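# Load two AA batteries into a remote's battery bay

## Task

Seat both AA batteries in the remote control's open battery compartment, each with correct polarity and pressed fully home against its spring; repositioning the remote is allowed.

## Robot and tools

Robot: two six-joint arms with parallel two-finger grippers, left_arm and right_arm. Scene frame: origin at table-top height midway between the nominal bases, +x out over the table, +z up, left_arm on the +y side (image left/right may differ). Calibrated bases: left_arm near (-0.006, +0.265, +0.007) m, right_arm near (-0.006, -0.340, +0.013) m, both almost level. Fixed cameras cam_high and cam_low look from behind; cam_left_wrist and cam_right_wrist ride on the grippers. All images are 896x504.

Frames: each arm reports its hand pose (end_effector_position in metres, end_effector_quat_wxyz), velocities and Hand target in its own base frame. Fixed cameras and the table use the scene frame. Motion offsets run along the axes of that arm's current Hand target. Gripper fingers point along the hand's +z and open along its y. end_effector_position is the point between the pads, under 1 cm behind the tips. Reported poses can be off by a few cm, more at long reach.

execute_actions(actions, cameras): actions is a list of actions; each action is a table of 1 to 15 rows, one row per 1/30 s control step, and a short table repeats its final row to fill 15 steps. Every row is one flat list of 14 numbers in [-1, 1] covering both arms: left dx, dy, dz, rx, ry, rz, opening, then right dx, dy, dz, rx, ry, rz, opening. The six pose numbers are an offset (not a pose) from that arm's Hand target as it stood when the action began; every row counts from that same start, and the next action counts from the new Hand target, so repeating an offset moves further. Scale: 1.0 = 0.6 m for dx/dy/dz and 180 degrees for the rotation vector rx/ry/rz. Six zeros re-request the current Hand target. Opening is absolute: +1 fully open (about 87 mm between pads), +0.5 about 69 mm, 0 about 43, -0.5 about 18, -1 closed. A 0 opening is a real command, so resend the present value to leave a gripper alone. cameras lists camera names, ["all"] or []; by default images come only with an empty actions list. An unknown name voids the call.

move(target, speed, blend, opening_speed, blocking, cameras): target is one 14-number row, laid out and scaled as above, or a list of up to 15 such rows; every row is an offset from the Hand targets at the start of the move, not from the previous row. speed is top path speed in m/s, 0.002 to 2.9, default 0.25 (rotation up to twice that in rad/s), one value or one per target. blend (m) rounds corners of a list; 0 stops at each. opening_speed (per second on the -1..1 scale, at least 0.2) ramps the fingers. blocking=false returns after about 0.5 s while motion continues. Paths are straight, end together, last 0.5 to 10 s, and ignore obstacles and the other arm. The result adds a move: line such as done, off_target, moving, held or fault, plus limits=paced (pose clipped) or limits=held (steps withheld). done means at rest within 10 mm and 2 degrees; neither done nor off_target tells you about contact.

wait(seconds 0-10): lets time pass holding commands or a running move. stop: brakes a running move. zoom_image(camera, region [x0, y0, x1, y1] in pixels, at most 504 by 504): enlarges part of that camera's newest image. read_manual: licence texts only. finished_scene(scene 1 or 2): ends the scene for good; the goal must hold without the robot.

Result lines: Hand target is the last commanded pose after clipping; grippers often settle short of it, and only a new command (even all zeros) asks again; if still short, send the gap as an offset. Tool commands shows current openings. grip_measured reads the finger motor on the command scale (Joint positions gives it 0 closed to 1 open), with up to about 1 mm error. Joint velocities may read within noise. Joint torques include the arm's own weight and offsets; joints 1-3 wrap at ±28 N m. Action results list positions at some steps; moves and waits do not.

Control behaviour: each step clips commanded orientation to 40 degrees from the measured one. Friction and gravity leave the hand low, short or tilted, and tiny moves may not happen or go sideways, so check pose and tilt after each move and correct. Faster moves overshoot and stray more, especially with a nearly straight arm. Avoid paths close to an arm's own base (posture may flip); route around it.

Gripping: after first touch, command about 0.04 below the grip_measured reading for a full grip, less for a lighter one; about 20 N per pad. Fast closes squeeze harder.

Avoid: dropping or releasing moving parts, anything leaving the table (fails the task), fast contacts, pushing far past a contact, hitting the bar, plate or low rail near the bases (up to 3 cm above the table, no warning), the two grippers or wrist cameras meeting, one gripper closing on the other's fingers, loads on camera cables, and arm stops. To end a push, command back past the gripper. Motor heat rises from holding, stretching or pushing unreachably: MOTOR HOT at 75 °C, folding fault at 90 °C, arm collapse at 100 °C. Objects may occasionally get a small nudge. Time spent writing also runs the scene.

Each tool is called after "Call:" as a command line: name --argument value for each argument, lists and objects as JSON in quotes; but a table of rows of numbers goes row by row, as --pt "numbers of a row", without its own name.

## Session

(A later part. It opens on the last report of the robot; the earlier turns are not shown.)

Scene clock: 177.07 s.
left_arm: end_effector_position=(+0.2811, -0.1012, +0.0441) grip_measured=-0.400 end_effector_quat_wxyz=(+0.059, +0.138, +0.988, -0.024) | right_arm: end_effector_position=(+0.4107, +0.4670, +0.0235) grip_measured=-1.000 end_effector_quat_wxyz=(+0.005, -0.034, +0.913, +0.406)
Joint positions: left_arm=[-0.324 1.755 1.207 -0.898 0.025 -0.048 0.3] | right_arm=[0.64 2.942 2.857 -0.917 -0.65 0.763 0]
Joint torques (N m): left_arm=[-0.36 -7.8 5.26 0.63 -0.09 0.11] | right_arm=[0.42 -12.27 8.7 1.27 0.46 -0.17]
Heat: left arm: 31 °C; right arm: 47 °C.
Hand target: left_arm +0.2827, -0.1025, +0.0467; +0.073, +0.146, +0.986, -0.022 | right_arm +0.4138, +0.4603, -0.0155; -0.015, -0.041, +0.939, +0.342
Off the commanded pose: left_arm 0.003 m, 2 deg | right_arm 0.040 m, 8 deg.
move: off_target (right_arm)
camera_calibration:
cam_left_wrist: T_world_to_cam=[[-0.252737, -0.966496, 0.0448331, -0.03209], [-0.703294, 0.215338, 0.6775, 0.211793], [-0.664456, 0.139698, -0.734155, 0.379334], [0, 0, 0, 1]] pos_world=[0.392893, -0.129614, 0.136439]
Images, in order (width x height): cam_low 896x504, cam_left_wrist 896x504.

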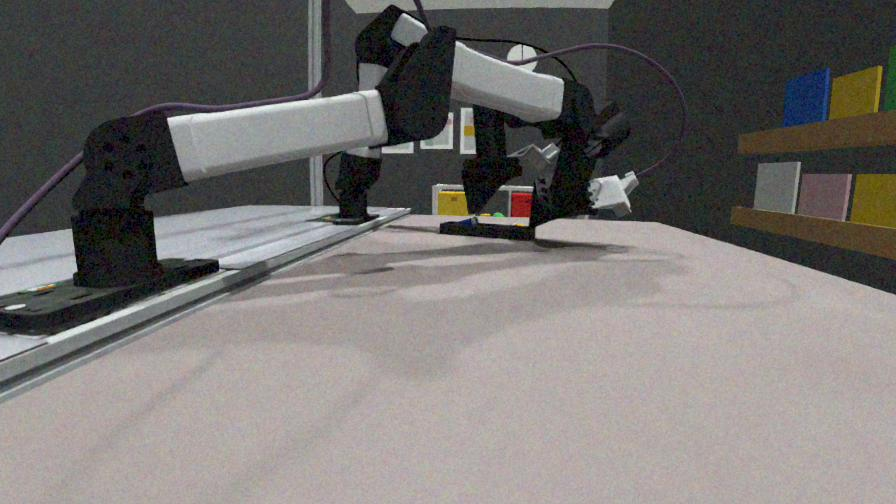

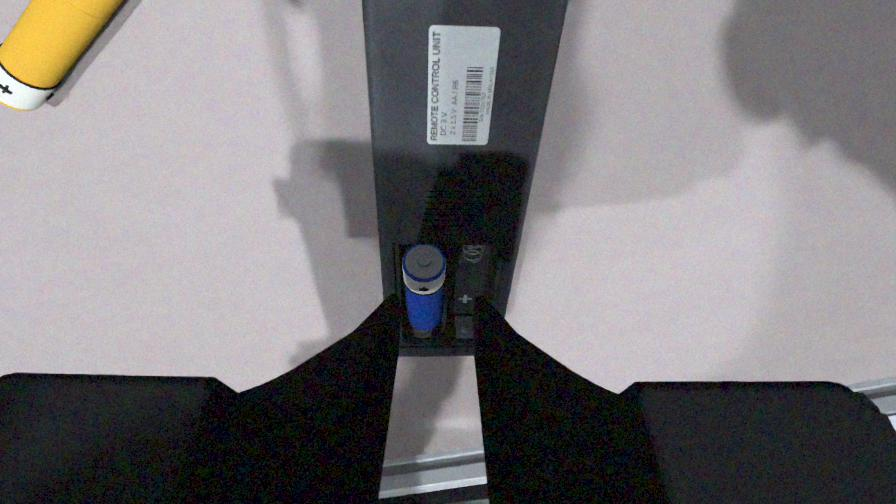

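Call:
move --target '[-0.001,0.009,0.012,0,-0.01,0,-0.4,0,0,0,0,0,0,-1]' --speed 0.1 --cameras '["cam_low","cam_left_wrist"]'

Call:
zoom_image --camera "cam_low" --region '[430, 200, 550, 245]'

Call:
zoom_image --camera "cam_left_wrist" --region '[340, 180, 560, 400]'

Scene clock: 178.40 s.
left_arm: end_effector_position=(+0.2816, -0.1007, +0.0327) grip_measured=-0.400 end_effector_quat_wxyz=(+0.068, +0.146, +0.987, -0.025) | right_arm: end_effector_position=(+0.4107, +0.4670, +0.0235) grip_measured=-1.000 end_effector_quat_wxyz=(+0.005, -0.034, +0.913, +0.406)
Joint positions: left_arm=[-0.324 1.755 1.16 -0.834 0.025 -0.033 0.3] | right_arm=[0.64 2.942 2.857 -0.917 -0.65 0.763 0]
Joint torques (N m): left_arm=[0.9 -8.91 5.15 0.67 -0.07 0.11] | right_arm=[0.42 -12.27 8.69 1.27 0.45 -0.18]
Heat: left arm: 31 °C; right arm: 47 °C.
Hand target: left_arm +0.2858, -0.0979, +0.0395; +0.089, +0.146, +0.985, -0.024 | right_arm +0.4138, +0.4603, -0.0155; -0.015, -0.041, +0.939, +0.342
Off the commanded pose: left_arm 0.009 m, 2 deg | right_arm 0.040 m, 8 deg.
move: off_target (right_arm)
camera_calibration:
cam_left_wrist: T_world_to_cam=[[-0.268062, -0.962405, 0.0438159, -0.0261695], [-0.710987, 0.228315, 0.665109, 0.223557], [-0.650108, 0.147138, -0.74546, 0.368355], [0, 0, 0, 1]] pos_world=[0.391402, -0.130426, 0.12705]
Images, in order (width x height): cam_low 896x504, cam_left_wrist 896x504.

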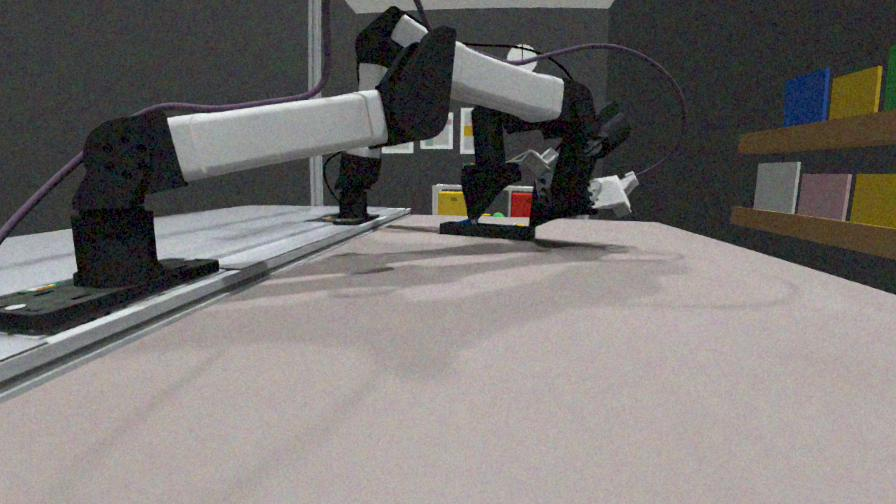

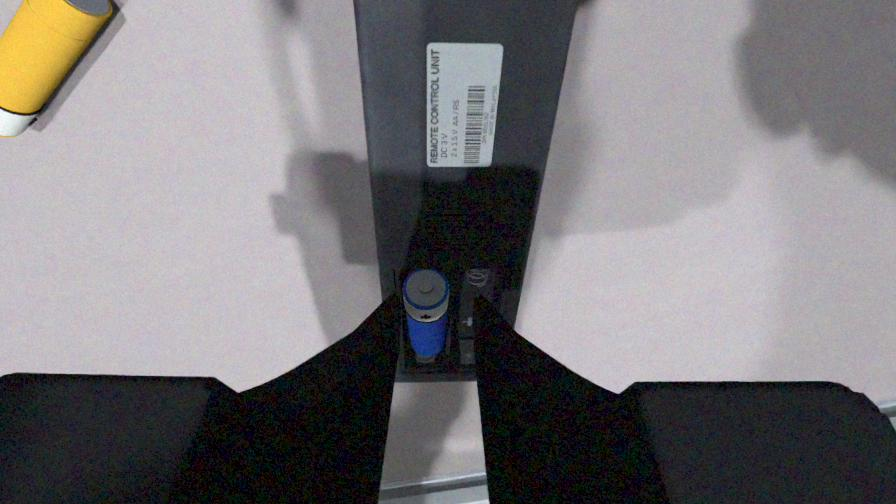

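Scaled by 4.200 from the camera's 896x504 image, which has a finer 1280x720 frame.

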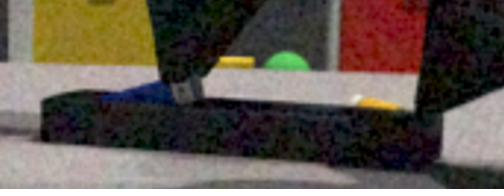

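Scaled by 2.291 from the camera's 896x504 image, which has a finer 1280x720 frame.

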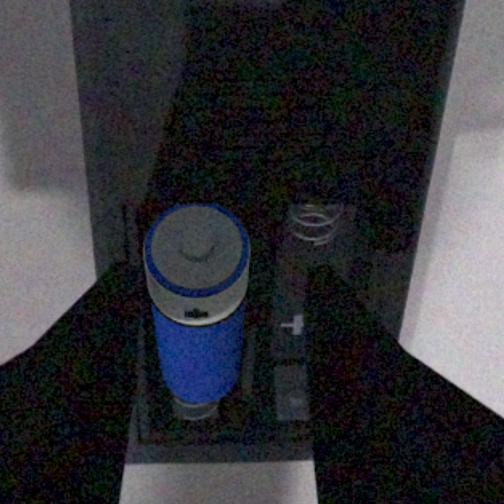

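Call:
move --pt "-0.003 0.018 -0.02 0 0 0 -0.4 0 0 0 0 0 0 -1" --pt "-0.003 0.012 -0.004 0 0 0 -0.4 0 0 0 0 0 0 -1" --speed 0.1

Call:
move --target '[0,0,0,0,0,0,-0.85,0,0,0,0,0,0,-1]' --opening_speed 0.5 --cameras '["cam_low","cam_left_wrist"]'

Call:
zoom_image --camera "cam_low" --region '[430, 200, 550, 245]'

Call:
zoom_image --camera "cam_left_wrist" --region '[340, 180, 560, 400]'

Scene clock: 179.80 s.
left_arm: end_effector_position=(+0.2842, -0.0880, +0.0373) grip_measured=-0.400 end_effector_quat_wxyz=(+0.071, +0.143, +0.987, -0.023) | right_arm: end_effector_position=(+0.4107, +0.4670, +0.0235) grip_measured=-1.000 end_effector_quat_wxyz=(+0.005, -0.034, +0.913, +0.406)
Joint positions: left_arm=[-0.286 1.739 1.16 -0.845 0.025 0.001 0.3] | right_arm=[0.64 2.942 2.857 -0.917 -0.65 0.763 0]
Joint torques (N m): left_arm=[-0.24 -7.47 6.38 0.68 -0.02 0] | right_arm=[0.42 -12.26 8.69 1.27 0.46 -0.18]
Heat: left arm: 30 °C; right arm: 47 °C.
Hand target: left_arm +0.2893, -0.0913, +0.0421; +0.089, +0.146, +0.985, -0.024 | right_arm +0.4138, +0.4603, -0.0155; -0.015, -0.041, +0.939, +0.342
Off the commanded pose: left_arm 0.008 m, 2 deg | right_arm 0.040 m, 8 deg.
move: off_target (right_arm)

Scene clock: 180.90 s.
left_arm: end_effector_position=(+0.2843, -0.0880, +0.0373) grip_measured=-0.850 end_effector_quat_wxyz=(+0.071, +0.143, +0.987, -0.023) | right_arm: end_effector_position=(+0.4107, +0.4670, +0.0235) grip_measured=-1.000 end_effector_quat_wxyz=(+0.005, -0.034, +0.913, +0.406)
Joint positions: left_arm=[-0.286 1.739 1.16 -0.845 0.025 0.001 0.075] | right_arm=[0.64 2.942 2.857 -0.917 -0.65 0.763 0]
Joint torques (N m): left_arm=[-0.23 -7.47 6.35 0.69 -0.02 0] | right_arm=[0.42 -12.26 8.69 1.27 0.46 -0.18]
Heat: left arm: 30 °C; right arm: 47 °C.
Hand target: left_arm +0.2892, -0.0913, +0.0421; +0.089, +0.146, +0.985, -0.024 | right_arm +0.4138, +0.4603, -0.0155; -0.015, -0.041, +0.939, +0.342
Off the commanded pose: left_arm 0.008 m, 2 deg | right_arm 0.040 m, 8 deg.
move: off_target (right_arm)
camera_calibration:
cam_left_wrist: T_world_to_cam=[[-0.263312, -0.963914, 0.0391936, -0.0147645], [-0.717306, 0.222789, 0.660179, 0.221028], [-0.645088, 0.145719, -0.750085, 0.370227], [0, 0, 0, 1]] pos_world=[0.393486, -0.117423, 0.132362]
Images, in order (width x height): cam_low 896x504, cam_left_wrist 896x504.

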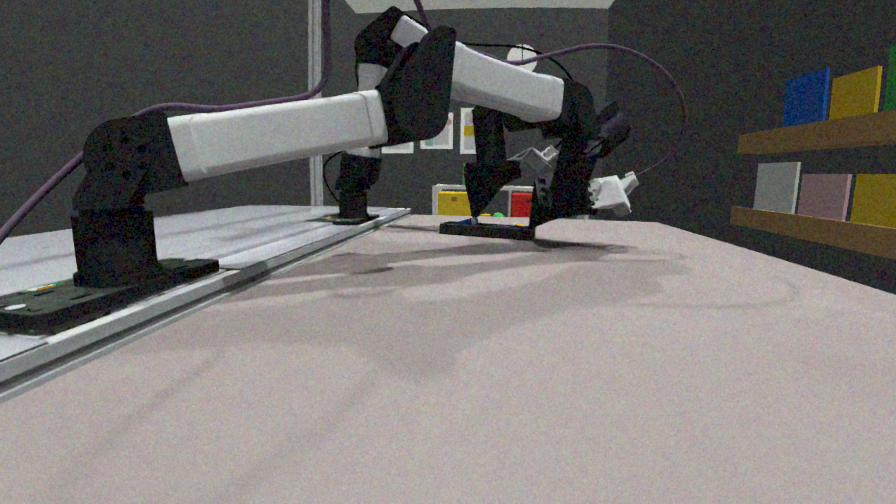

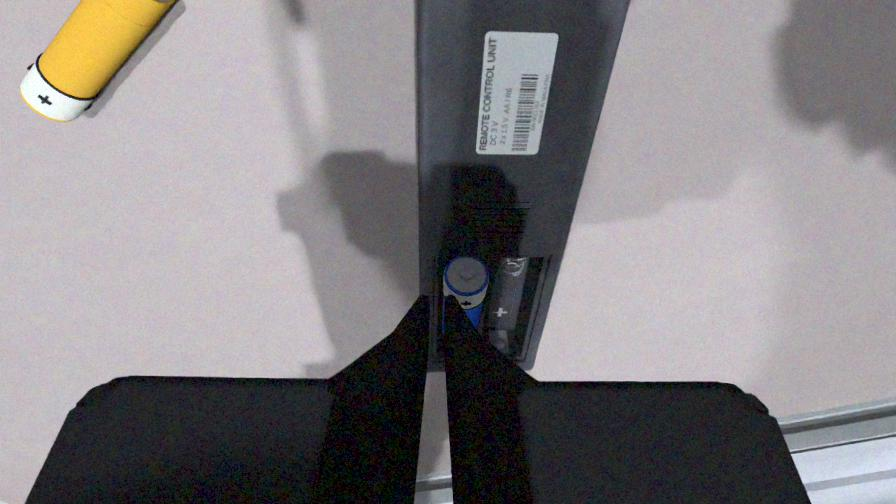

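Scaled by 4.200 from the camera's 896x504 image, which has a finer 1280x720 frame.

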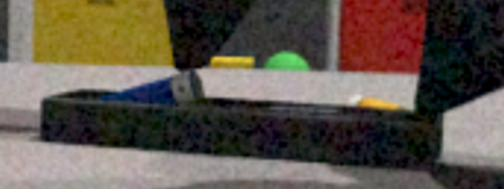

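Scaled by 2.291 from the camera's 896x504 image, which has a finer 1280x720 frame.

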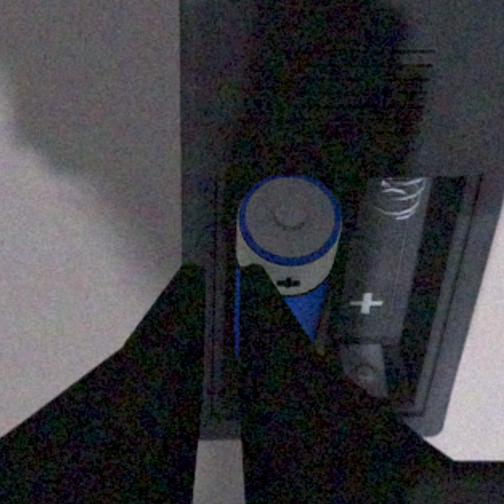

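Call:
move --target '[0,0,-0.01,0,0,0,-0.4,0,0,0,0,0,0,-1]'

Call:
move --pt "0 -0.021 -0.004 0 0 0 -0.4 0 0 0 0 0 0 -1" --pt "0 -0.012 -0.004 0 0 0 -0.4 0 0 0 0 0 0 -1" --speed 0.1 --cameras '["cam_left_wrist"]'

Call:
zoom_image --camera "cam_left_wrist" --region '[340, 180, 560, 400]'

Scene clock: 181.73 s.
left_arm: end_effector_position=(+0.2843, -0.0880, +0.0373) grip_measured=-0.400 end_effector_quat_wxyz=(+0.071, +0.143, +0.987, -0.023) | right_arm: end_effector_position=(+0.4107, +0.4670, +0.0235) grip_measured=-1.000 end_effector_quat_wxyz=(+0.005, -0.034, +0.913, +0.406)
Joint positions: left_arm=[-0.286 1.739 1.16 -0.845 0.025 0.001 0.3] | right_arm=[0.64 2.942 2.857 -0.917 -0.65 0.763 0]
Joint torques (N m): left_arm=[-0.2 -8.35 7.38 0.44 -0.03 0] | right_arm=[0.42 -12.27 8.69 1.27 0.46 -0.18]
Heat: left arm: 30 °C; right arm: 48 °C.
Hand target: left_arm +0.2882, -0.0909, +0.0480; +0.089, +0.146, +0.985, -0.024 | right_arm +0.4138, +0.4603, -0.0155; -0.015, -0.041, +0.939, +0.342
Off the commanded pose: left_arm 0.012 m, 2 deg | right_arm 0.040 m, 8 deg.
move: off_target (left_arm, right_arm)

Scene clock: 182.77 s.
left_arm: end_effector_position=(+0.2794, -0.0990, +0.0374) grip_measured=-0.400 end_effector_quat_wxyz=(+0.068, +0.146, +0.987, -0.025) | right_arm: end_effector_position=(+0.4107, +0.4670, +0.0235) grip_measured=-1.000 end_effector_quat_wxyz=(+0.005, -0.034, +0.913, +0.406)
Joint positions: left_arm=[-0.322 1.739 1.16 -0.85 0.025 -0.03 0.3] | right_arm=[0.64 2.942 2.857 -0.917 -0.65 0.763 0]
Joint torques (N m): left_arm=[0.76 -8.66 7.87 0.37 -0.07 0.09] | right_arm=[0.42 -12.27 8.69 1.27 0.46 -0.17]
Heat: left arm: 30 °C; right arm: 48 °C.
Hand target: left_arm +0.2857, -0.0976, +0.0505; +0.089, +0.146, +0.985, -0.024 | right_arm +0.4138, +0.4603, -0.0155; -0.015, -0.041, +0.939, +0.342
Off the commanded pose: left_arm 0.015 m, 2 deg | right_arm 0.040 m, 8 deg.
move: off_target (left_arm, right_arm)
camera_calibration:
cam_left_wrist: T_world_to_cam=[[-0.268173, -0.962388, 0.0434972, -0.0252689], [-0.711591, 0.228319, 0.664462, 0.218727], [-0.649401, 0.147239, -0.746056, 0.36993], [0, 0, 0, 1]] pos_world=[0.389101, -0.128726, 0.131751]
Images, in order (width x height): cam_left_wrist 896x504.

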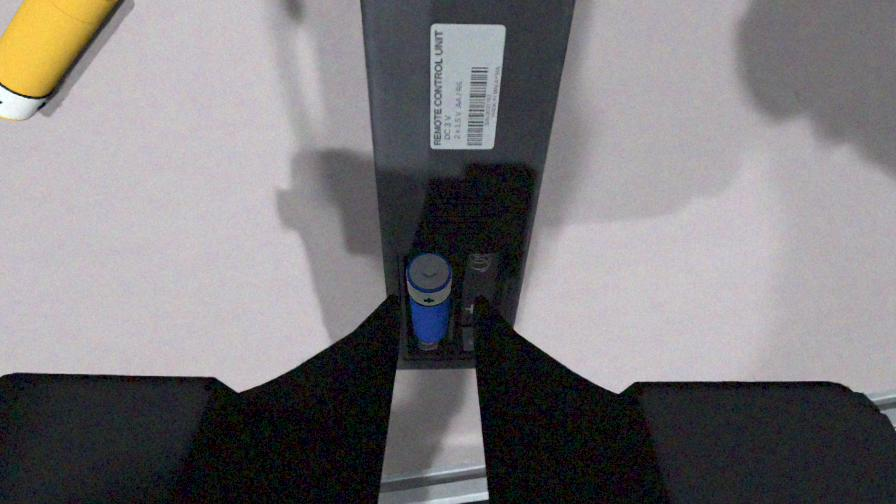

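Scaled by 2.291 from the camera's 896x504 image, which has a finer 1280x720 frame.

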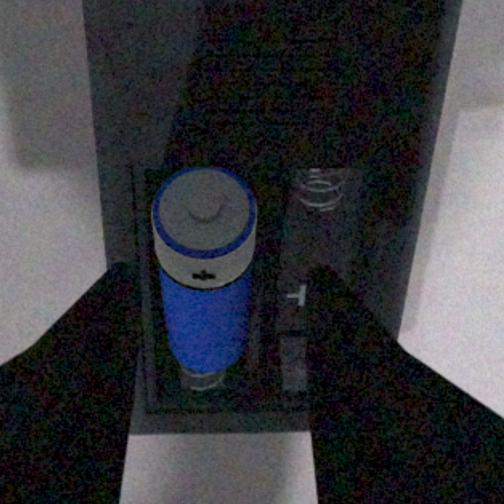

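Call:
move --target '[-0.012,0,0.0,0,0,0,-0.4,0,0,0,0,0,0,-1]' --speed 0.1

Call:
move --target '[0,0,0,0,0,0,-0.9,0,0,0,0,0,0,-1]' --opening_speed 0.5 --cameras '["cam_low","cam_left_wrist"]'

Call:
zoom_image --camera "cam_low" --region '[430, 200, 550, 245]'

Call:
zoom_image --camera "cam_left_wrist" --region '[340, 180, 560, 400]'

Scene clock: 183.67 s.
left_arm: end_effector_position=(+0.2814, -0.0997, +0.0406) grip_measured=-0.400 end_effector_quat_wxyz=(+0.070, +0.146, +0.987, -0.025) | right_arm: end_effector_position=(+0.4107, +0.4670, +0.0235) grip_measured=-1.000 end_effector_quat_wxyz=(+0.005, -0.034, +0.913, +0.406)
Joint positions: left_arm=[-0.322 1.739 1.174 -0.859 0.025 -0.03 0.3] | right_arm=[0.64 2.942 2.857 -0.917 -0.65 0.763 0]
Joint torques (N m): left_arm=[0.79 -6.89 9.77 0.39 -0.06 0.1] | right_arm=[0.42 -12.26 8.69 1.27 0.46 -0.17]
Heat: left arm: 31 °C; right arm: 48 °C.
Hand target: left_arm +0.2925, -0.0997, +0.0518; +0.089, +0.146, +0.985, -0.024 | right_arm +0.4138, +0.4603, -0.0155; -0.015, -0.041, +0.939, +0.342
Off the commanded pose: left_arm 0.016 m, 2 deg | right_arm 0.040 m, 8 deg.
move: off_target (left_arm, right_arm)

Scene clock: 184.87 s.
left_arm: end_effector_position=(+0.2814, -0.0997, +0.0406) grip_measured=-0.899 end_effector_quat_wxyz=(+0.070, +0.146, +0.987, -0.025) | right_arm: end_effector_position=(+0.4107, +0.4670, +0.0235) grip_measured=-1.000 end_effector_quat_wxyz=(+0.005, -0.034, +0.913, +0.406)
Joint positions: left_arm=[-0.322 1.739 1.174 -0.86 0.025 -0.03 0.05] | right_arm=[0.64 2.942 2.857 -0.917 -0.65 0.763 0]
Joint torques (N m): left_arm=[0.8 -6.84 9.81 0.39 -0.07 0.1] | right_arm=[0.4 -12.27 8.72 1.27 0.46 -0.18]
Heat: left arm: 31 °C; right arm: 48 °C.
Hand target: left_arm +0.2925, -0.0997, +0.0518; +0.089, +0.146, +0.985, -0.024 | right_arm +0.4138, +0.4603, -0.0155; -0.015, -0.041, +0.939, +0.342
Off the commanded pose: left_arm 0.016 m, 2 deg | right_arm 0.040 m, 8 deg.
move: off_target (left_arm, right_arm)
camera_calibration:
cam_left_wrist: T_world_to_cam=[[-0.26831, -0.962342, 0.0436679, -0.0255418], [-0.714028, 0.229098, 0.661573, 0.218985], [-0.646664, 0.146327, -0.748608, 0.372975], [0, 0, 0, 1]] pos_world=[0.390697, -0.129325, 0.135453]
Images, in order (width x height): cam_low 896x504, cam_left_wrist 896x504.

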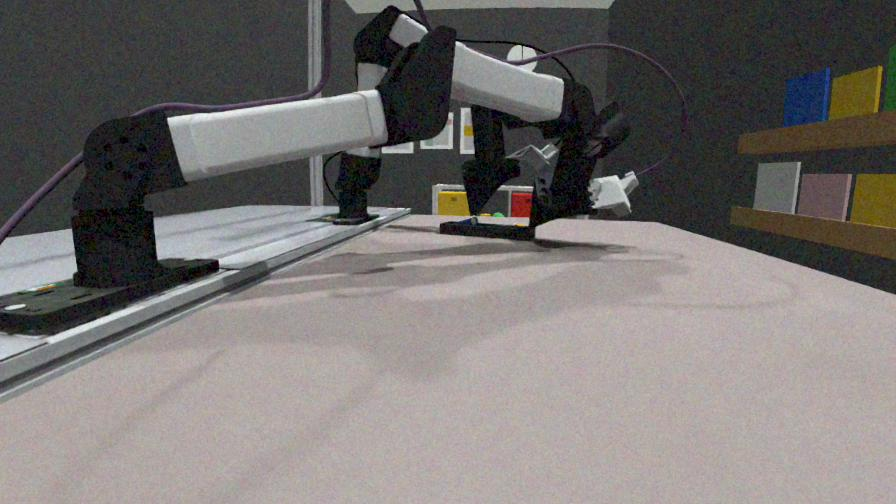

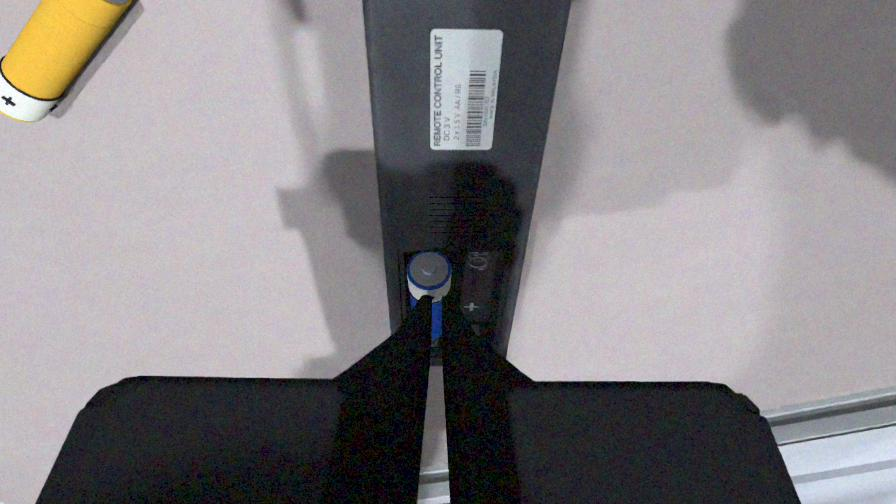

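Scaled by 4.200 from the camera's 896x504 image, which has a finer 1280x720 frame.

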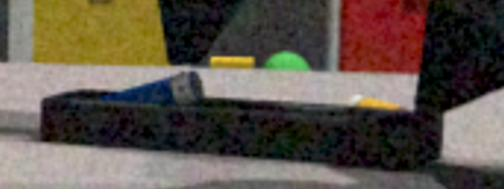

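Scaled by 2.291 from the camera's 896x504 image, which has a finer 1280x720 frame.

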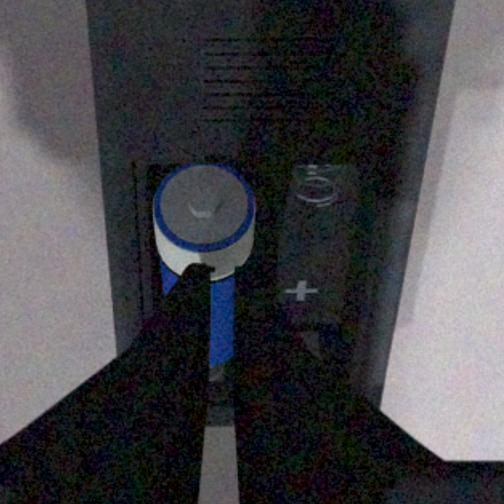

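Call:
move --target '[0,0,0,0,0,0,-0.45,0,0,0,0,0,0,-1]'

Call:
move --target '[-0.003,-0.003,0.012,0,0,0,-0.45,0,0,0,0,0,0,-1]' --speed 0.05

Scene clock: 185.50 s.
left_arm: end_effector_position=(+0.2814, -0.0997, +0.0406) grip_measured=-0.450 end_effector_quat_wxyz=(+0.070, +0.146, +0.987, -0.025) | right_arm: end_effector_position=(+0.4107, +0.4670, +0.0235) grip_measured=-1.000 end_effector_quat_wxyz=(+0.005, -0.034, +0.913, +0.406)
Joint positions: left_arm=[-0.322 1.739 1.174 -0.86 0.025 -0.03 0.275] | right_arm=[0.64 2.942 2.857 -0.917 -0.65 0.763 0]
Joint torques (N m): left_arm=[0.81 -6.86 9.8 0.39 -0.06 0.11] | right_arm=[0.42 -12.27 8.69 1.27 0.46 -0.18]
Heat: left arm: 31 °C; right arm: 48 °C.
Hand target: left_arm +0.2925, -0.0997, +0.0518; +0.089, +0.146, +0.985, -0.024 | right_arm +0.4138, +0.4603, -0.0155; -0.015, -0.041, +0.939, +0.342
Off the commanded pose: left_arm 0.016 m, 2 deg | right_arm 0.040 m, 8 deg.
move: off_target (left_arm, right_arm)

Scene clock: 186.20 s.
left_arm: end_effector_position=(+0.2814, -0.0997, +0.0406) grip_measured=-0.450 end_effector_quat_wxyz=(+0.070, +0.146, +0.987, -0.025) | right_arm: end_effector_position=(+0.4107, +0.4670, +0.0235) grip_measured=-1.000 end_effector_quat_wxyz=(+0.005, -0.034, +0.913, +0.406)
Joint positions: left_arm=[-0.322 1.739 1.174 -0.86 0.025 -0.03 0.275] | right_arm=[0.64 2.942 2.857 -0.917 -0.65 0.763 0]
Joint torques (N m): left_arm=[0.35 -5.45 9.33 0.65 -0.08 0.03] | right_arm=[0.42 -12.27 8.69 1.28 0.46 -0.18]
Heat: left arm: 31 °C; right arm: 48 °C.
Hand target: left_arm +0.2949, -0.1024, +0.0451; +0.089, +0.146, +0.985, -0.024 | right_arm +0.4138, +0.4603, -0.0155; -0.015, -0.041, +0.939, +0.342
Off the commanded pose: left_arm 0.015 m, 2 deg | right_arm 0.040 m, 8 deg.
move: off_target (left_arm, right_arm)

Call:
move --target '[0.006,0,0.012,0,0,0,-0.45,0,0,0,0,0,0,-1]' --speed 0.1

Scene clock: 187.10 s.
left_arm: end_effector_position=(+0.2884, -0.1020, +0.0406) grip_measured=-0.450 end_effector_quat_wxyz=(+0.084, +0.146, +0.985, -0.028) | right_arm: end_effector_position=(+0.4107, +0.4670, +0.0235) grip_measured=-1.000 end_effector_quat_wxyz=(+0.005, -0.034, +0.913, +0.406)
Joint positions: left_arm=[-0.322 1.739 1.174 -0.83 0.025 -0.03 0.275] | right_arm=[0.64 2.942 2.857 -0.917 -0.65 0.763 0]
Joint torques (N m): left_arm=[0.31 -5.24 6.53 0.72 -0.08 0.03] | right_arm=[0.42 -12.26 8.69 1.27 0.46 -0.18]
Heat: left arm: 31 °C; right arm: 48 °C.
Hand target: left_arm +0.2927, -0.1019, +0.0374; +0.089, +0.146, +0.985, -0.024 | right_arm +0.4138, +0.4603, -0.0155; -0.015, -0.041, +0.939, +0.342
Off the commanded pose: left_arm 0.005 m, 1 deg | right_arm 0.040 m, 8 deg.
move: off_target (right_arm)

Call:
move --target '[0.016,0,0.009,0,0.008,0,-0.45,0,0,0,0,0,0,-1]' --speed 0.1

Scene clock: 187.90 s.
left_arm: end_effector_position=(+0.2847, -0.1008, +0.0369) grip_measured=-0.450 end_effector_quat_wxyz=(+0.079, +0.146, +0.986, -0.027) | right_arm: end_effector_position=(+0.4107, +0.4670, +0.0235) grip_measured=-1.000 end_effector_quat_wxyz=(+0.005, -0.034, +0.913, +0.406)
Joint positions: left_arm=[-0.322 1.739 1.159 -0.826 0.025 -0.03 0.275] | right_arm=[0.64 2.942 2.857 -0.917 -0.65 0.763 0]
Joint torques (N m): left_arm=[0.24 -5.09 5.3 0.71 -0.07 0.02] | right_arm=[0.4 -12.26 8.69 1.27 0.46 -0.18]
Heat: left arm: 31 °C; right arm: 48 °C.
Hand target: left_arm +0.2847, -0.0997, +0.0304; +0.076, +0.146, +0.986, -0.022 | right_arm +0.4138, +0.4603, -0.0155; -0.015, -0.041, +0.939, +0.342
Off the commanded pose: left_arm 0.007 m, 1 deg | right_arm 0.040 m, 8 deg.
move: off_target (right_arm)

Call:
move --target '[0,0,-0.009,0,0,0,-0.9,0,0,0,0,0,0,-1]' --opening_speed 0.5 --cameras '["cam_low","cam_left_wrist"]'

Call:
zoom_image --camera "cam_low" --region '[430, 200, 550, 245]'

Call:
zoom_image --camera "cam_left_wrist" --region '[340, 180, 560, 400]'

Scene clock: 189.10 s.
left_arm: end_effector_position=(+0.2849, -0.0997, +0.0369) grip_measured=-0.899 end_effector_quat_wxyz=(+0.079, +0.146, +0.986, -0.024) | right_arm: end_effector_position=(+0.4107, +0.4670, +0.0235) grip_measured=-1.000 end_effector_quat_wxyz=(+0.005, -0.034, +0.913, +0.406)
Joint positions: left_arm=[-0.322 1.739 1.159 -0.826 0.019 -0.03 0.051] | right_arm=[0.64 2.942 2.857 -0.917 -0.65 0.763 0]
Joint torques (N m): left_arm=[0.29 -5.89 6.32 0.49 -0.01 0.03] | right_arm=[0.4 -12.27 8.7 1.27 0.46 -0.17]
Heat: left arm: 31 °C; right arm: 48 °C.
Hand target: left_arm +0.2839, -0.0993, +0.0357; +0.076, +0.146, +0.986, -0.022 | right_arm +0.4138, +0.4603, -0.0155; -0.015, -0.041, +0.939, +0.342
Off the commanded pose: left_arm 0.002 m, 0 deg | right_arm 0.040 m, 8 deg.
move: off_target (right_arm)
camera_calibration:
cam_left_wrist: T_world_to_cam=[[-0.268113, -0.962616, 0.0385361, -0.0243507], [-0.726892, 0.228385, 0.647664, 0.228025], [-0.632253, 0.145635, -0.760951, 0.368771], [0, 0, 0, 1]] pos_world=[0.392377, -0.129224, 0.133872]
Images, in order (width x height): cam_low 896x504, cam_left_wrist 896x504.

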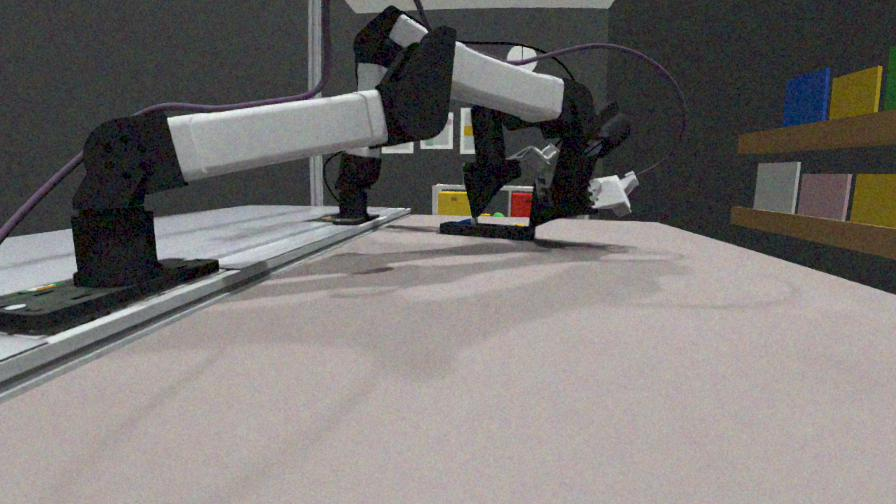

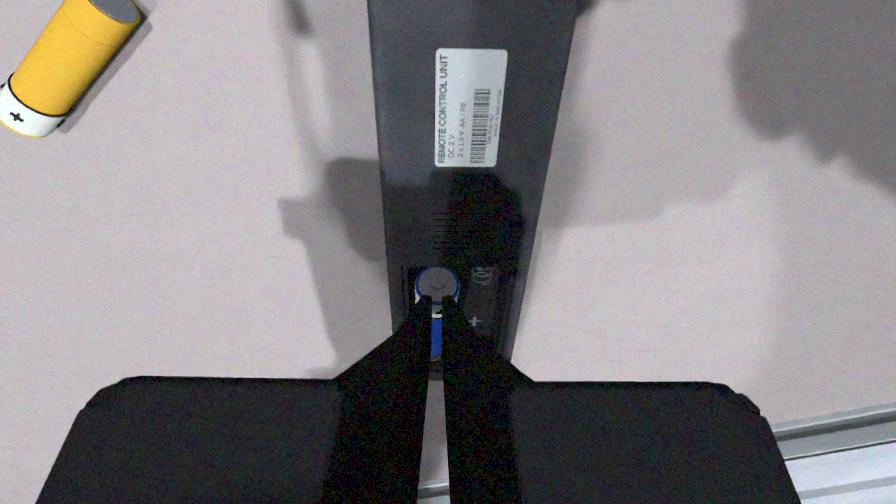

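Scaled by 4.200 from the camera's 896x504 image, which has a finer 1280x720 frame.

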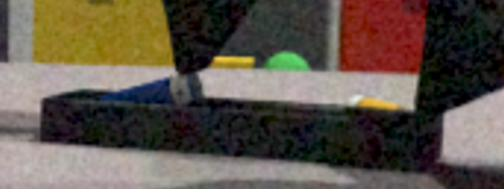

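Scaled by 2.291 from the camera's 896x504 image, which has a finer 1280x720 frame.

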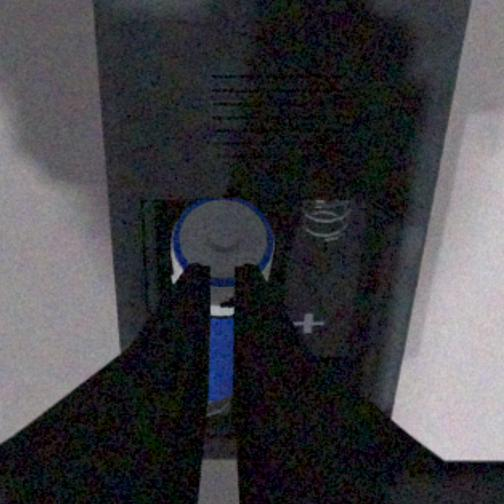

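Call:
move --target '[0,0,0,0,0,0,-0.5,0,0,0,0,0,0,-1]'

Call:
move --target '[0,0,0.009,0,0,0,-0.5,0,0,0,0,0,0,-1]' --speed 0.1

Scene clock: 191.67 s.
left_arm: end_effector_position=(+0.2848, -0.0997, +0.0369) grip_measured=-0.500 end_effector_quat_wxyz=(+0.079, +0.146, +0.986, -0.024) | right_arm: end_effector_position=(+0.4107, +0.4670, +0.0235) grip_measured=-1.000 end_effector_quat_wxyz=(+0.005, -0.034, +0.913, +0.406)
Joint positions: left_arm=[-0.322 1.739 1.159 -0.827 0.019 -0.03 0.25] | right_arm=[0.64 2.942 2.857 -0.917 -0.65 0.763 0]
Joint torques (N m): left_arm=[0.27 -5.89 6.31 0.5 -0.01 0.02] | right_arm=[0.42 -12.27 8.69 1.27 0.46 -0.18]
Heat: left arm: 31 °C; right arm: 48 °C.
Hand target: left_arm +0.2839, -0.0993, +0.0357; +0.076, +0.146, +0.986, -0.022 | right_arm +0.4138, +0.4603, -0.0155; -0.015, -0.041, +0.939, +0.342
Off the commanded pose: left_arm 0.002 m, 0 deg | right_arm 0.040 m, 8 deg.
move: off_target (right_arm)

Scene clock: 192.37 s.
left_arm: end_effector_position=(+0.2850, -0.0997, +0.0369) grip_measured=-0.500 end_effector_quat_wxyz=(+0.080, +0.146, +0.986, -0.024) | right_arm: end_effector_position=(+0.4107, +0.4670, +0.0235) grip_measured=-1.000 end_effector_quat_wxyz=(+0.005, -0.034, +0.913, +0.406)
Joint positions: left_arm=[-0.322 1.739 1.159 -0.826 0.019 -0.03 0.25] | right_arm=[0.64 2.942 2.857 -0.917 -0.65 0.763 0]
Joint torques (N m): left_arm=[0.25 -5.11 5.31 0.72 -0.01 0.01] | right_arm=[0.4 -12.29 8.7 1.27 0.46 -0.18]
Heat: left arm: 31 °C; right arm: 48 °C.
Hand target: left_arm +0.2846, -0.0996, +0.0304; +0.076, +0.146, +0.986, -0.022 | right_arm +0.4138, +0.4603, -0.0155; -0.015, -0.041, +0.939, +0.342
Off the commanded pose: left_arm 0.007 m, 0 deg | right_arm 0.040 m, 8 deg.
move: off_target (right_arm)

Call:
move --target '[0.004,0,0.005,0,0,0,-0.5,0,0,0,0,0,0,-1]' --speed 0.1

Call:
move --target '[0,0,-0.005,0,0,0,-0.9,0,0,0,0,0,0,-1]' --opening_speed 0.5

Scene clock: 193.27 s.
left_arm: end_effector_position=(+0.2831, -0.0991, +0.0330) grip_measured=-0.500 end_effector_quat_wxyz=(+0.079, +0.146, +0.986, -0.023) | right_arm: end_effector_position=(+0.4107, +0.4670, +0.0235) grip_measured=-1.000 end_effector_quat_wxyz=(+0.005, -0.034, +0.913, +0.406)
Joint positions: left_arm=[-0.322 1.739 1.143 -0.812 0.019 -0.03 0.25] | right_arm=[0.64 2.942 2.857 -0.917 -0.65 0.763 0]
Joint torques (N m): left_arm=[0.21 -5.23 5.23 0.71 -0.01 0.02] | right_arm=[0.4 -12.26 8.7 1.27 0.46 -0.17]
Heat: left arm: 31 °C; right arm: 48 °C.
Hand target: left_arm +0.2828, -0.0991, +0.0270; +0.076, +0.146, +0.986, -0.022 | right_arm +0.4138, +0.4603, -0.0155; -0.015, -0.041, +0.939, +0.342
Off the commanded pose: left_arm 0.006 m, 0 deg | right_arm 0.040 m, 8 deg.
move: off_target (right_arm)

Scene clock: 194.27 s.
left_arm: end_effector_position=(+0.2814, -0.0992, +0.0353) grip_measured=-0.898 end_effector_quat_wxyz=(+0.078, +0.146, +0.986, -0.025) | right_arm: end_effector_position=(+0.4107, +0.4670, +0.0235) grip_measured=-1.000 end_effector_quat_wxyz=(+0.005, -0.034, +0.913, +0.406)
Joint positions: left_arm=[-0.322 1.731 1.143 -0.821 0.023 -0.03 0.051] | right_arm=[0.64 2.942 2.857 -0.917 -0.65 0.763 0]
Joint torques (N m): left_arm=[0.23 -4.98 5.76 0.69 -0.05 0.02] | right_arm=[0.42 -12.27 8.69 1.27 0.46 -0.17]
Heat: left arm: 31 °C; right arm: 48 °C.
Hand target: left_arm +0.2824, -0.0989, +0.0299; +0.076, +0.146, +0.986, -0.022 | right_arm +0.4138, +0.4603, -0.0155; -0.015, -0.041, +0.939, +0.342
Off the commanded pose: left_arm 0.005 m, 0 deg | right_arm 0.040 m, 8 deg.
move: off_target (right_arm)

Call:
move --pt "0 0 -0.03 0 0 0 -1 0 0 0 0 0 0 -1" --pt "-0.04 0.0 -0.03 0 0 0 -1 0 0 0 0 0 0 -1" --pt "-0.04 0.0 -0.012 0 0 0 -1 0 0 0 0 0 0 -1" --speed 0.15 --cameras '["cam_low","cam_left_wrist"]'

Call:
zoom_image --camera "cam_low" --region '[430, 200, 550, 245]'

Call:
zoom_image --camera "cam_left_wrist" --region '[340, 180, 560, 400]'

Scene clock: 197.40 s.
left_arm: end_effector_position=(+0.2963, -0.1041, +0.0414) grip_measured=-1.000 end_effector_quat_wxyz=(+0.067, +0.146, +0.987, -0.023) | right_arm: end_effector_position=(+0.4107, +0.4670, +0.0235) grip_measured=-1.000 end_effector_quat_wxyz=(+0.005, -0.034, +0.913, +0.406)
Joint positions: left_arm=[-0.322 1.801 1.253 -0.884 0.022 -0.03 0] | right_arm=[0.64 2.942 2.857 -0.917 -0.65 0.763 0]
Joint torques (N m): left_arm=[0.42 -5.74 7.54 0.67 -0.04 0.04] | right_arm=[0.4 -12.27 8.69 1.28 0.46 -0.17]
Heat: left arm: 31 °C; right arm: 48 °C.
Hand target: left_arm +0.3040, -0.1053, +0.0408; +0.076, +0.146, +0.986, -0.022 | right_arm +0.4138, +0.4603, -0.0155; -0.015, -0.041, +0.939, +0.342
Off the commanded pose: left_arm 0.008 m, 1 deg | right_arm 0.040 m, 8 deg.
move: off_target (right_arm)
camera_calibration:
cam_left_wrist: T_world_to_cam=[[-0.26771, -0.962641, 0.0406627, -0.0259781], [-0.710078, 0.225647, 0.666988, 0.228377], [-0.651245, 0.149686, -0.743958, 0.385402], [0, 0, 0, 1]] pos_world=[0.406202, -0.134229, 0.135455]
Images, in order (width x height): cam_low 896x504, cam_left_wrist 896x504.

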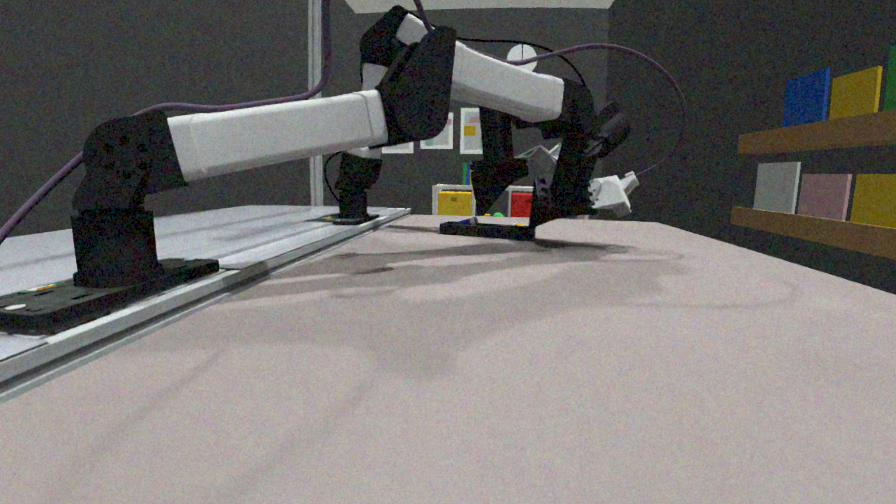

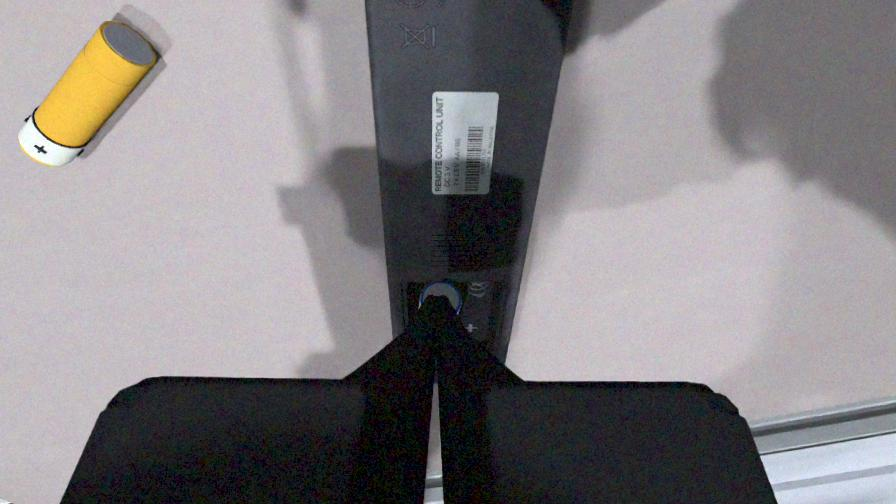

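Scaled by 4.200 from the camera's 896x504 image, which has a finer 1280x720 frame.

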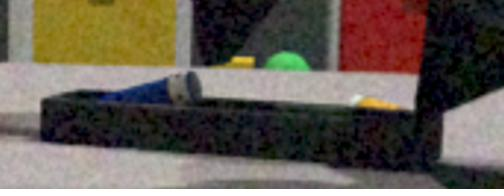

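Scaled by 2.291 from the camera's 896x504 image, which has a finer 1280x720 frame.

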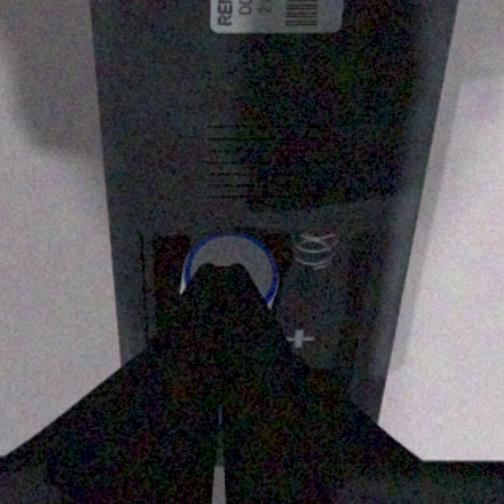

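Call:
move --pt "-0.027 0.0 -0.012 0 0 0 -1 0 0 0 0 0 0 -1" --pt "-0.02 0.0 0.006 0 0 0 -1 0 0 0 0 0 0 -1" --speed 0.15 --cameras '["cam_low","cam_left_wrist"]'

Call:
zoom_image --camera "cam_low" --region '[430, 200, 550, 245]'

Call:
zoom_image --camera "cam_left_wrist" --region '[340, 180, 560, 400]'

Scene clock: 199.03 s.
left_arm: end_effector_position=(+0.3140, -0.1101, +0.0460) grip_measured=-1.000 end_effector_quat_wxyz=(+0.078, +0.146, +0.986, -0.025) | right_arm: end_effector_position=(+0.4107, +0.4670, +0.0235) grip_measured=-1.000 end_effector_quat_wxyz=(+0.005, -0.034, +0.913, +0.406)
Joint positions: left_arm=[-0.322 1.842 1.324 -0.89 0.022 -0.03 0] | right_arm=[0.64 2.942 2.857 -0.917 -0.65 0.763 0]
Joint torques (N m): left_arm=[0.46 -5.65 5.85 0.7 -0.05 0.06] | right_arm=[0.42 -12.29 8.69 1.27 0.46 -0.17]
Heat: left arm: 32 °C; right arm: 48 °C.
Hand target: left_arm +0.3158, -0.1090, +0.0392; +0.076, +0.146, +0.986, -0.022 | right_arm +0.4138, +0.4603, -0.0155; -0.015, -0.041, +0.939, +0.342
Off the commanded pose: left_arm 0.007 m, 0 deg | right_arm 0.040 m, 8 deg.
move: off_target (right_arm)
camera_calibration:
cam_left_wrist: T_world_to_cam=[[-0.268542, -0.962359, 0.0418468, -0.0268825], [-0.725124, 0.230558, 0.648875, 0.245351], [-0.634099, 0.143906, -0.759743, 0.395979], [0, 0, 0, 1]] pos_world=[0.42178, -0.139422, 0.142765]
Images, in order (width x height): cam_low 896x504, cam_left_wrist 896x504.

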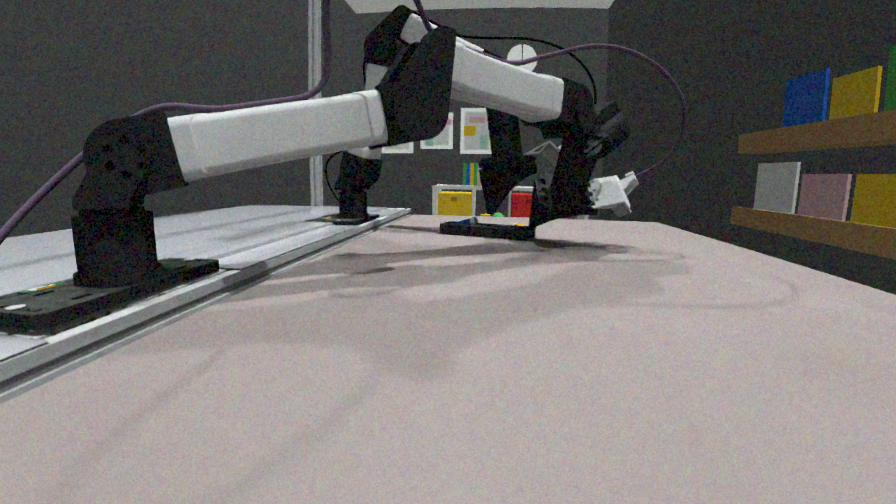

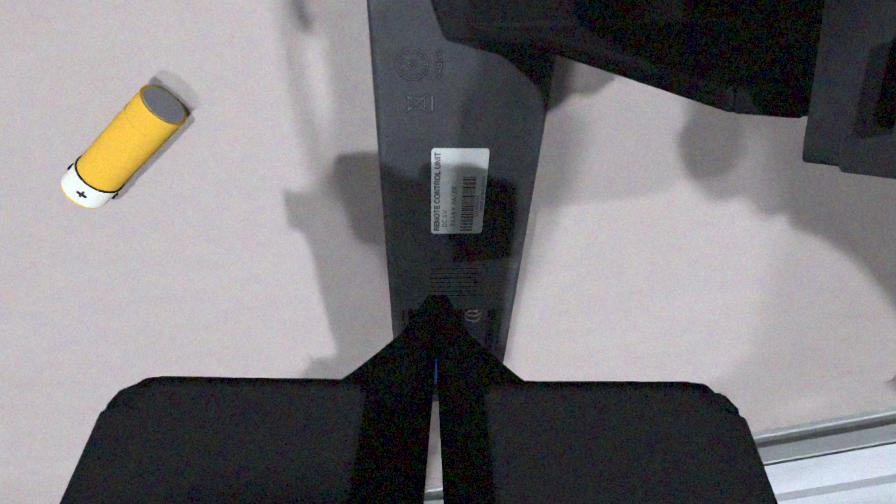

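Scaled by 4.200 from the camera's 896x504 image, which has a finer 1280x720 frame.

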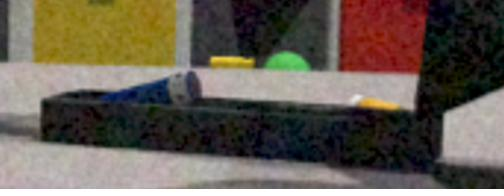

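Scaled by 2.291 from the camera's 896x504 image, which has a finer 1280x720 frame.

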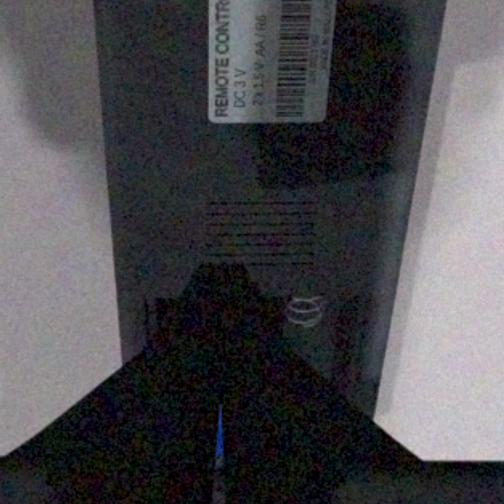

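Call:
move --pt "0.002 0.0 0.019 0 0 0 -1 0 0 0 0 0 0 -1" --speed 0.1 --cameras '["cam_low"]'

Call:
zoom_image --camera "cam_low" --region '[430, 200, 550, 245]'

Scene clock: 200.13 s.
left_arm: end_effector_position=(+0.3159, -0.1107, +0.0342) grip_measured=-1.000 end_effector_quat_wxyz=(+0.078, +0.146, +0.986, -0.025) | right_arm: end_effector_position=(+0.4107, +0.4670, +0.0235) grip_measured=-1.000 end_effector_quat_wxyz=(+0.005, -0.034, +0.913, +0.406)
Joint positions: left_arm=[-0.322 1.862 1.302 -0.848 0.022 -0.03 0] | right_arm=[0.64 2.942 2.857 -0.917 -0.65 0.763 0]
Joint torques (N m): left_arm=[0.43 -6.13 5.38 0.71 -0.04 0.05] | right_arm=[0.42 -12.27 8.69 1.27 0.46 -0.18]
Heat: left arm: 31 °C; right arm: 48 °C.
Hand target: left_arm +0.3163, -0.1093, +0.0277; +0.076, +0.146, +0.986, -0.022 | right_arm +0.4138, +0.4603, -0.0155; -0.015, -0.041, +0.939, +0.342
Off the commanded pose: left_arm 0.007 m, 0 deg | right_arm 0.040 m, 8 deg.
move: off_target (right_arm)
Images, in order (width x height): cam_low 896x504.

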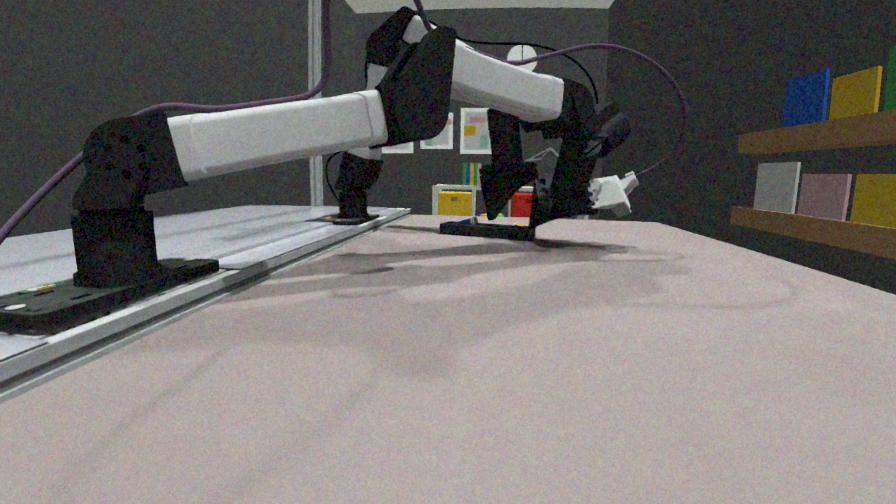

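Scaled by 4.200 from the camera's 896x504 image, which has a finer 1280x720 frame.

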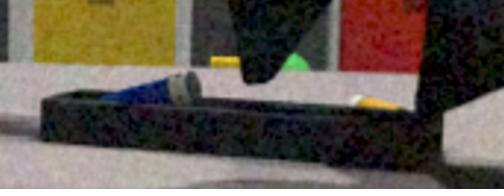

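Call:
move --pt "0.032 0.0 0.002 0 0 0 -1 0 0 0 0 0 0 -1" --speed 0.08 --cameras '["cam_low"]'

Call:
zoom_image --camera "cam_low" --region '[430, 200, 550, 245]'

Scene clock: 201.10 s.
left_arm: end_effector_position=(+0.3065, -0.1070, +0.0256) grip_measured=-1.000 end_effector_quat_wxyz=(+0.083, +0.144, +0.986, -0.025) | right_arm: end_effector_position=(+0.4107, +0.4671, +0.0235) grip_measured=-1.000 end_effector_quat_wxyz=(+0.005, -0.034, +0.913, +0.406)
Joint positions: left_arm=[-0.321 1.829 1.223 -0.792 0.02 -0.032 0] | right_arm=[0.64 2.942 2.857 -0.917 -0.65 0.763 0]
Joint torques (N m): left_arm=[0.25 -7.9 3.64 0.52 -0.03 0.06] | right_arm=[0.42 -12.27 8.69 1.27 0.46 -0.18]
Heat: left arm: 31 °C; right arm: 48 °C.
Hand target: left_arm +0.2983, -0.1040, +0.0235; +0.076, +0.146, +0.986, -0.022 | right_arm +0.4138, +0.4604, -0.0155; -0.015, -0.041, +0.939, +0.342
Off the commanded pose: left_arm 0.009 m, 1 deg | right_arm 0.040 m, 8 deg.
move: off_target (right_arm)
Images, in order (width x height): cam_low 896x504.

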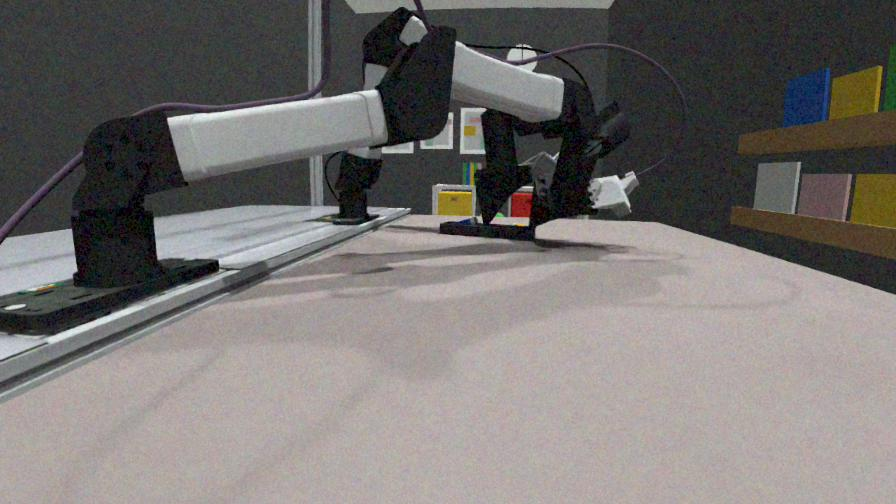

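Scaled by 4.200 from the camera's 896x504 image, which has a finer 1280x720 frame.

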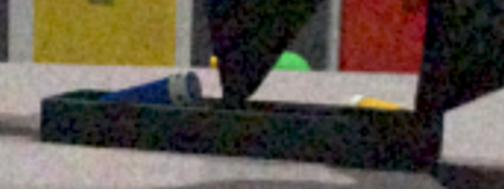

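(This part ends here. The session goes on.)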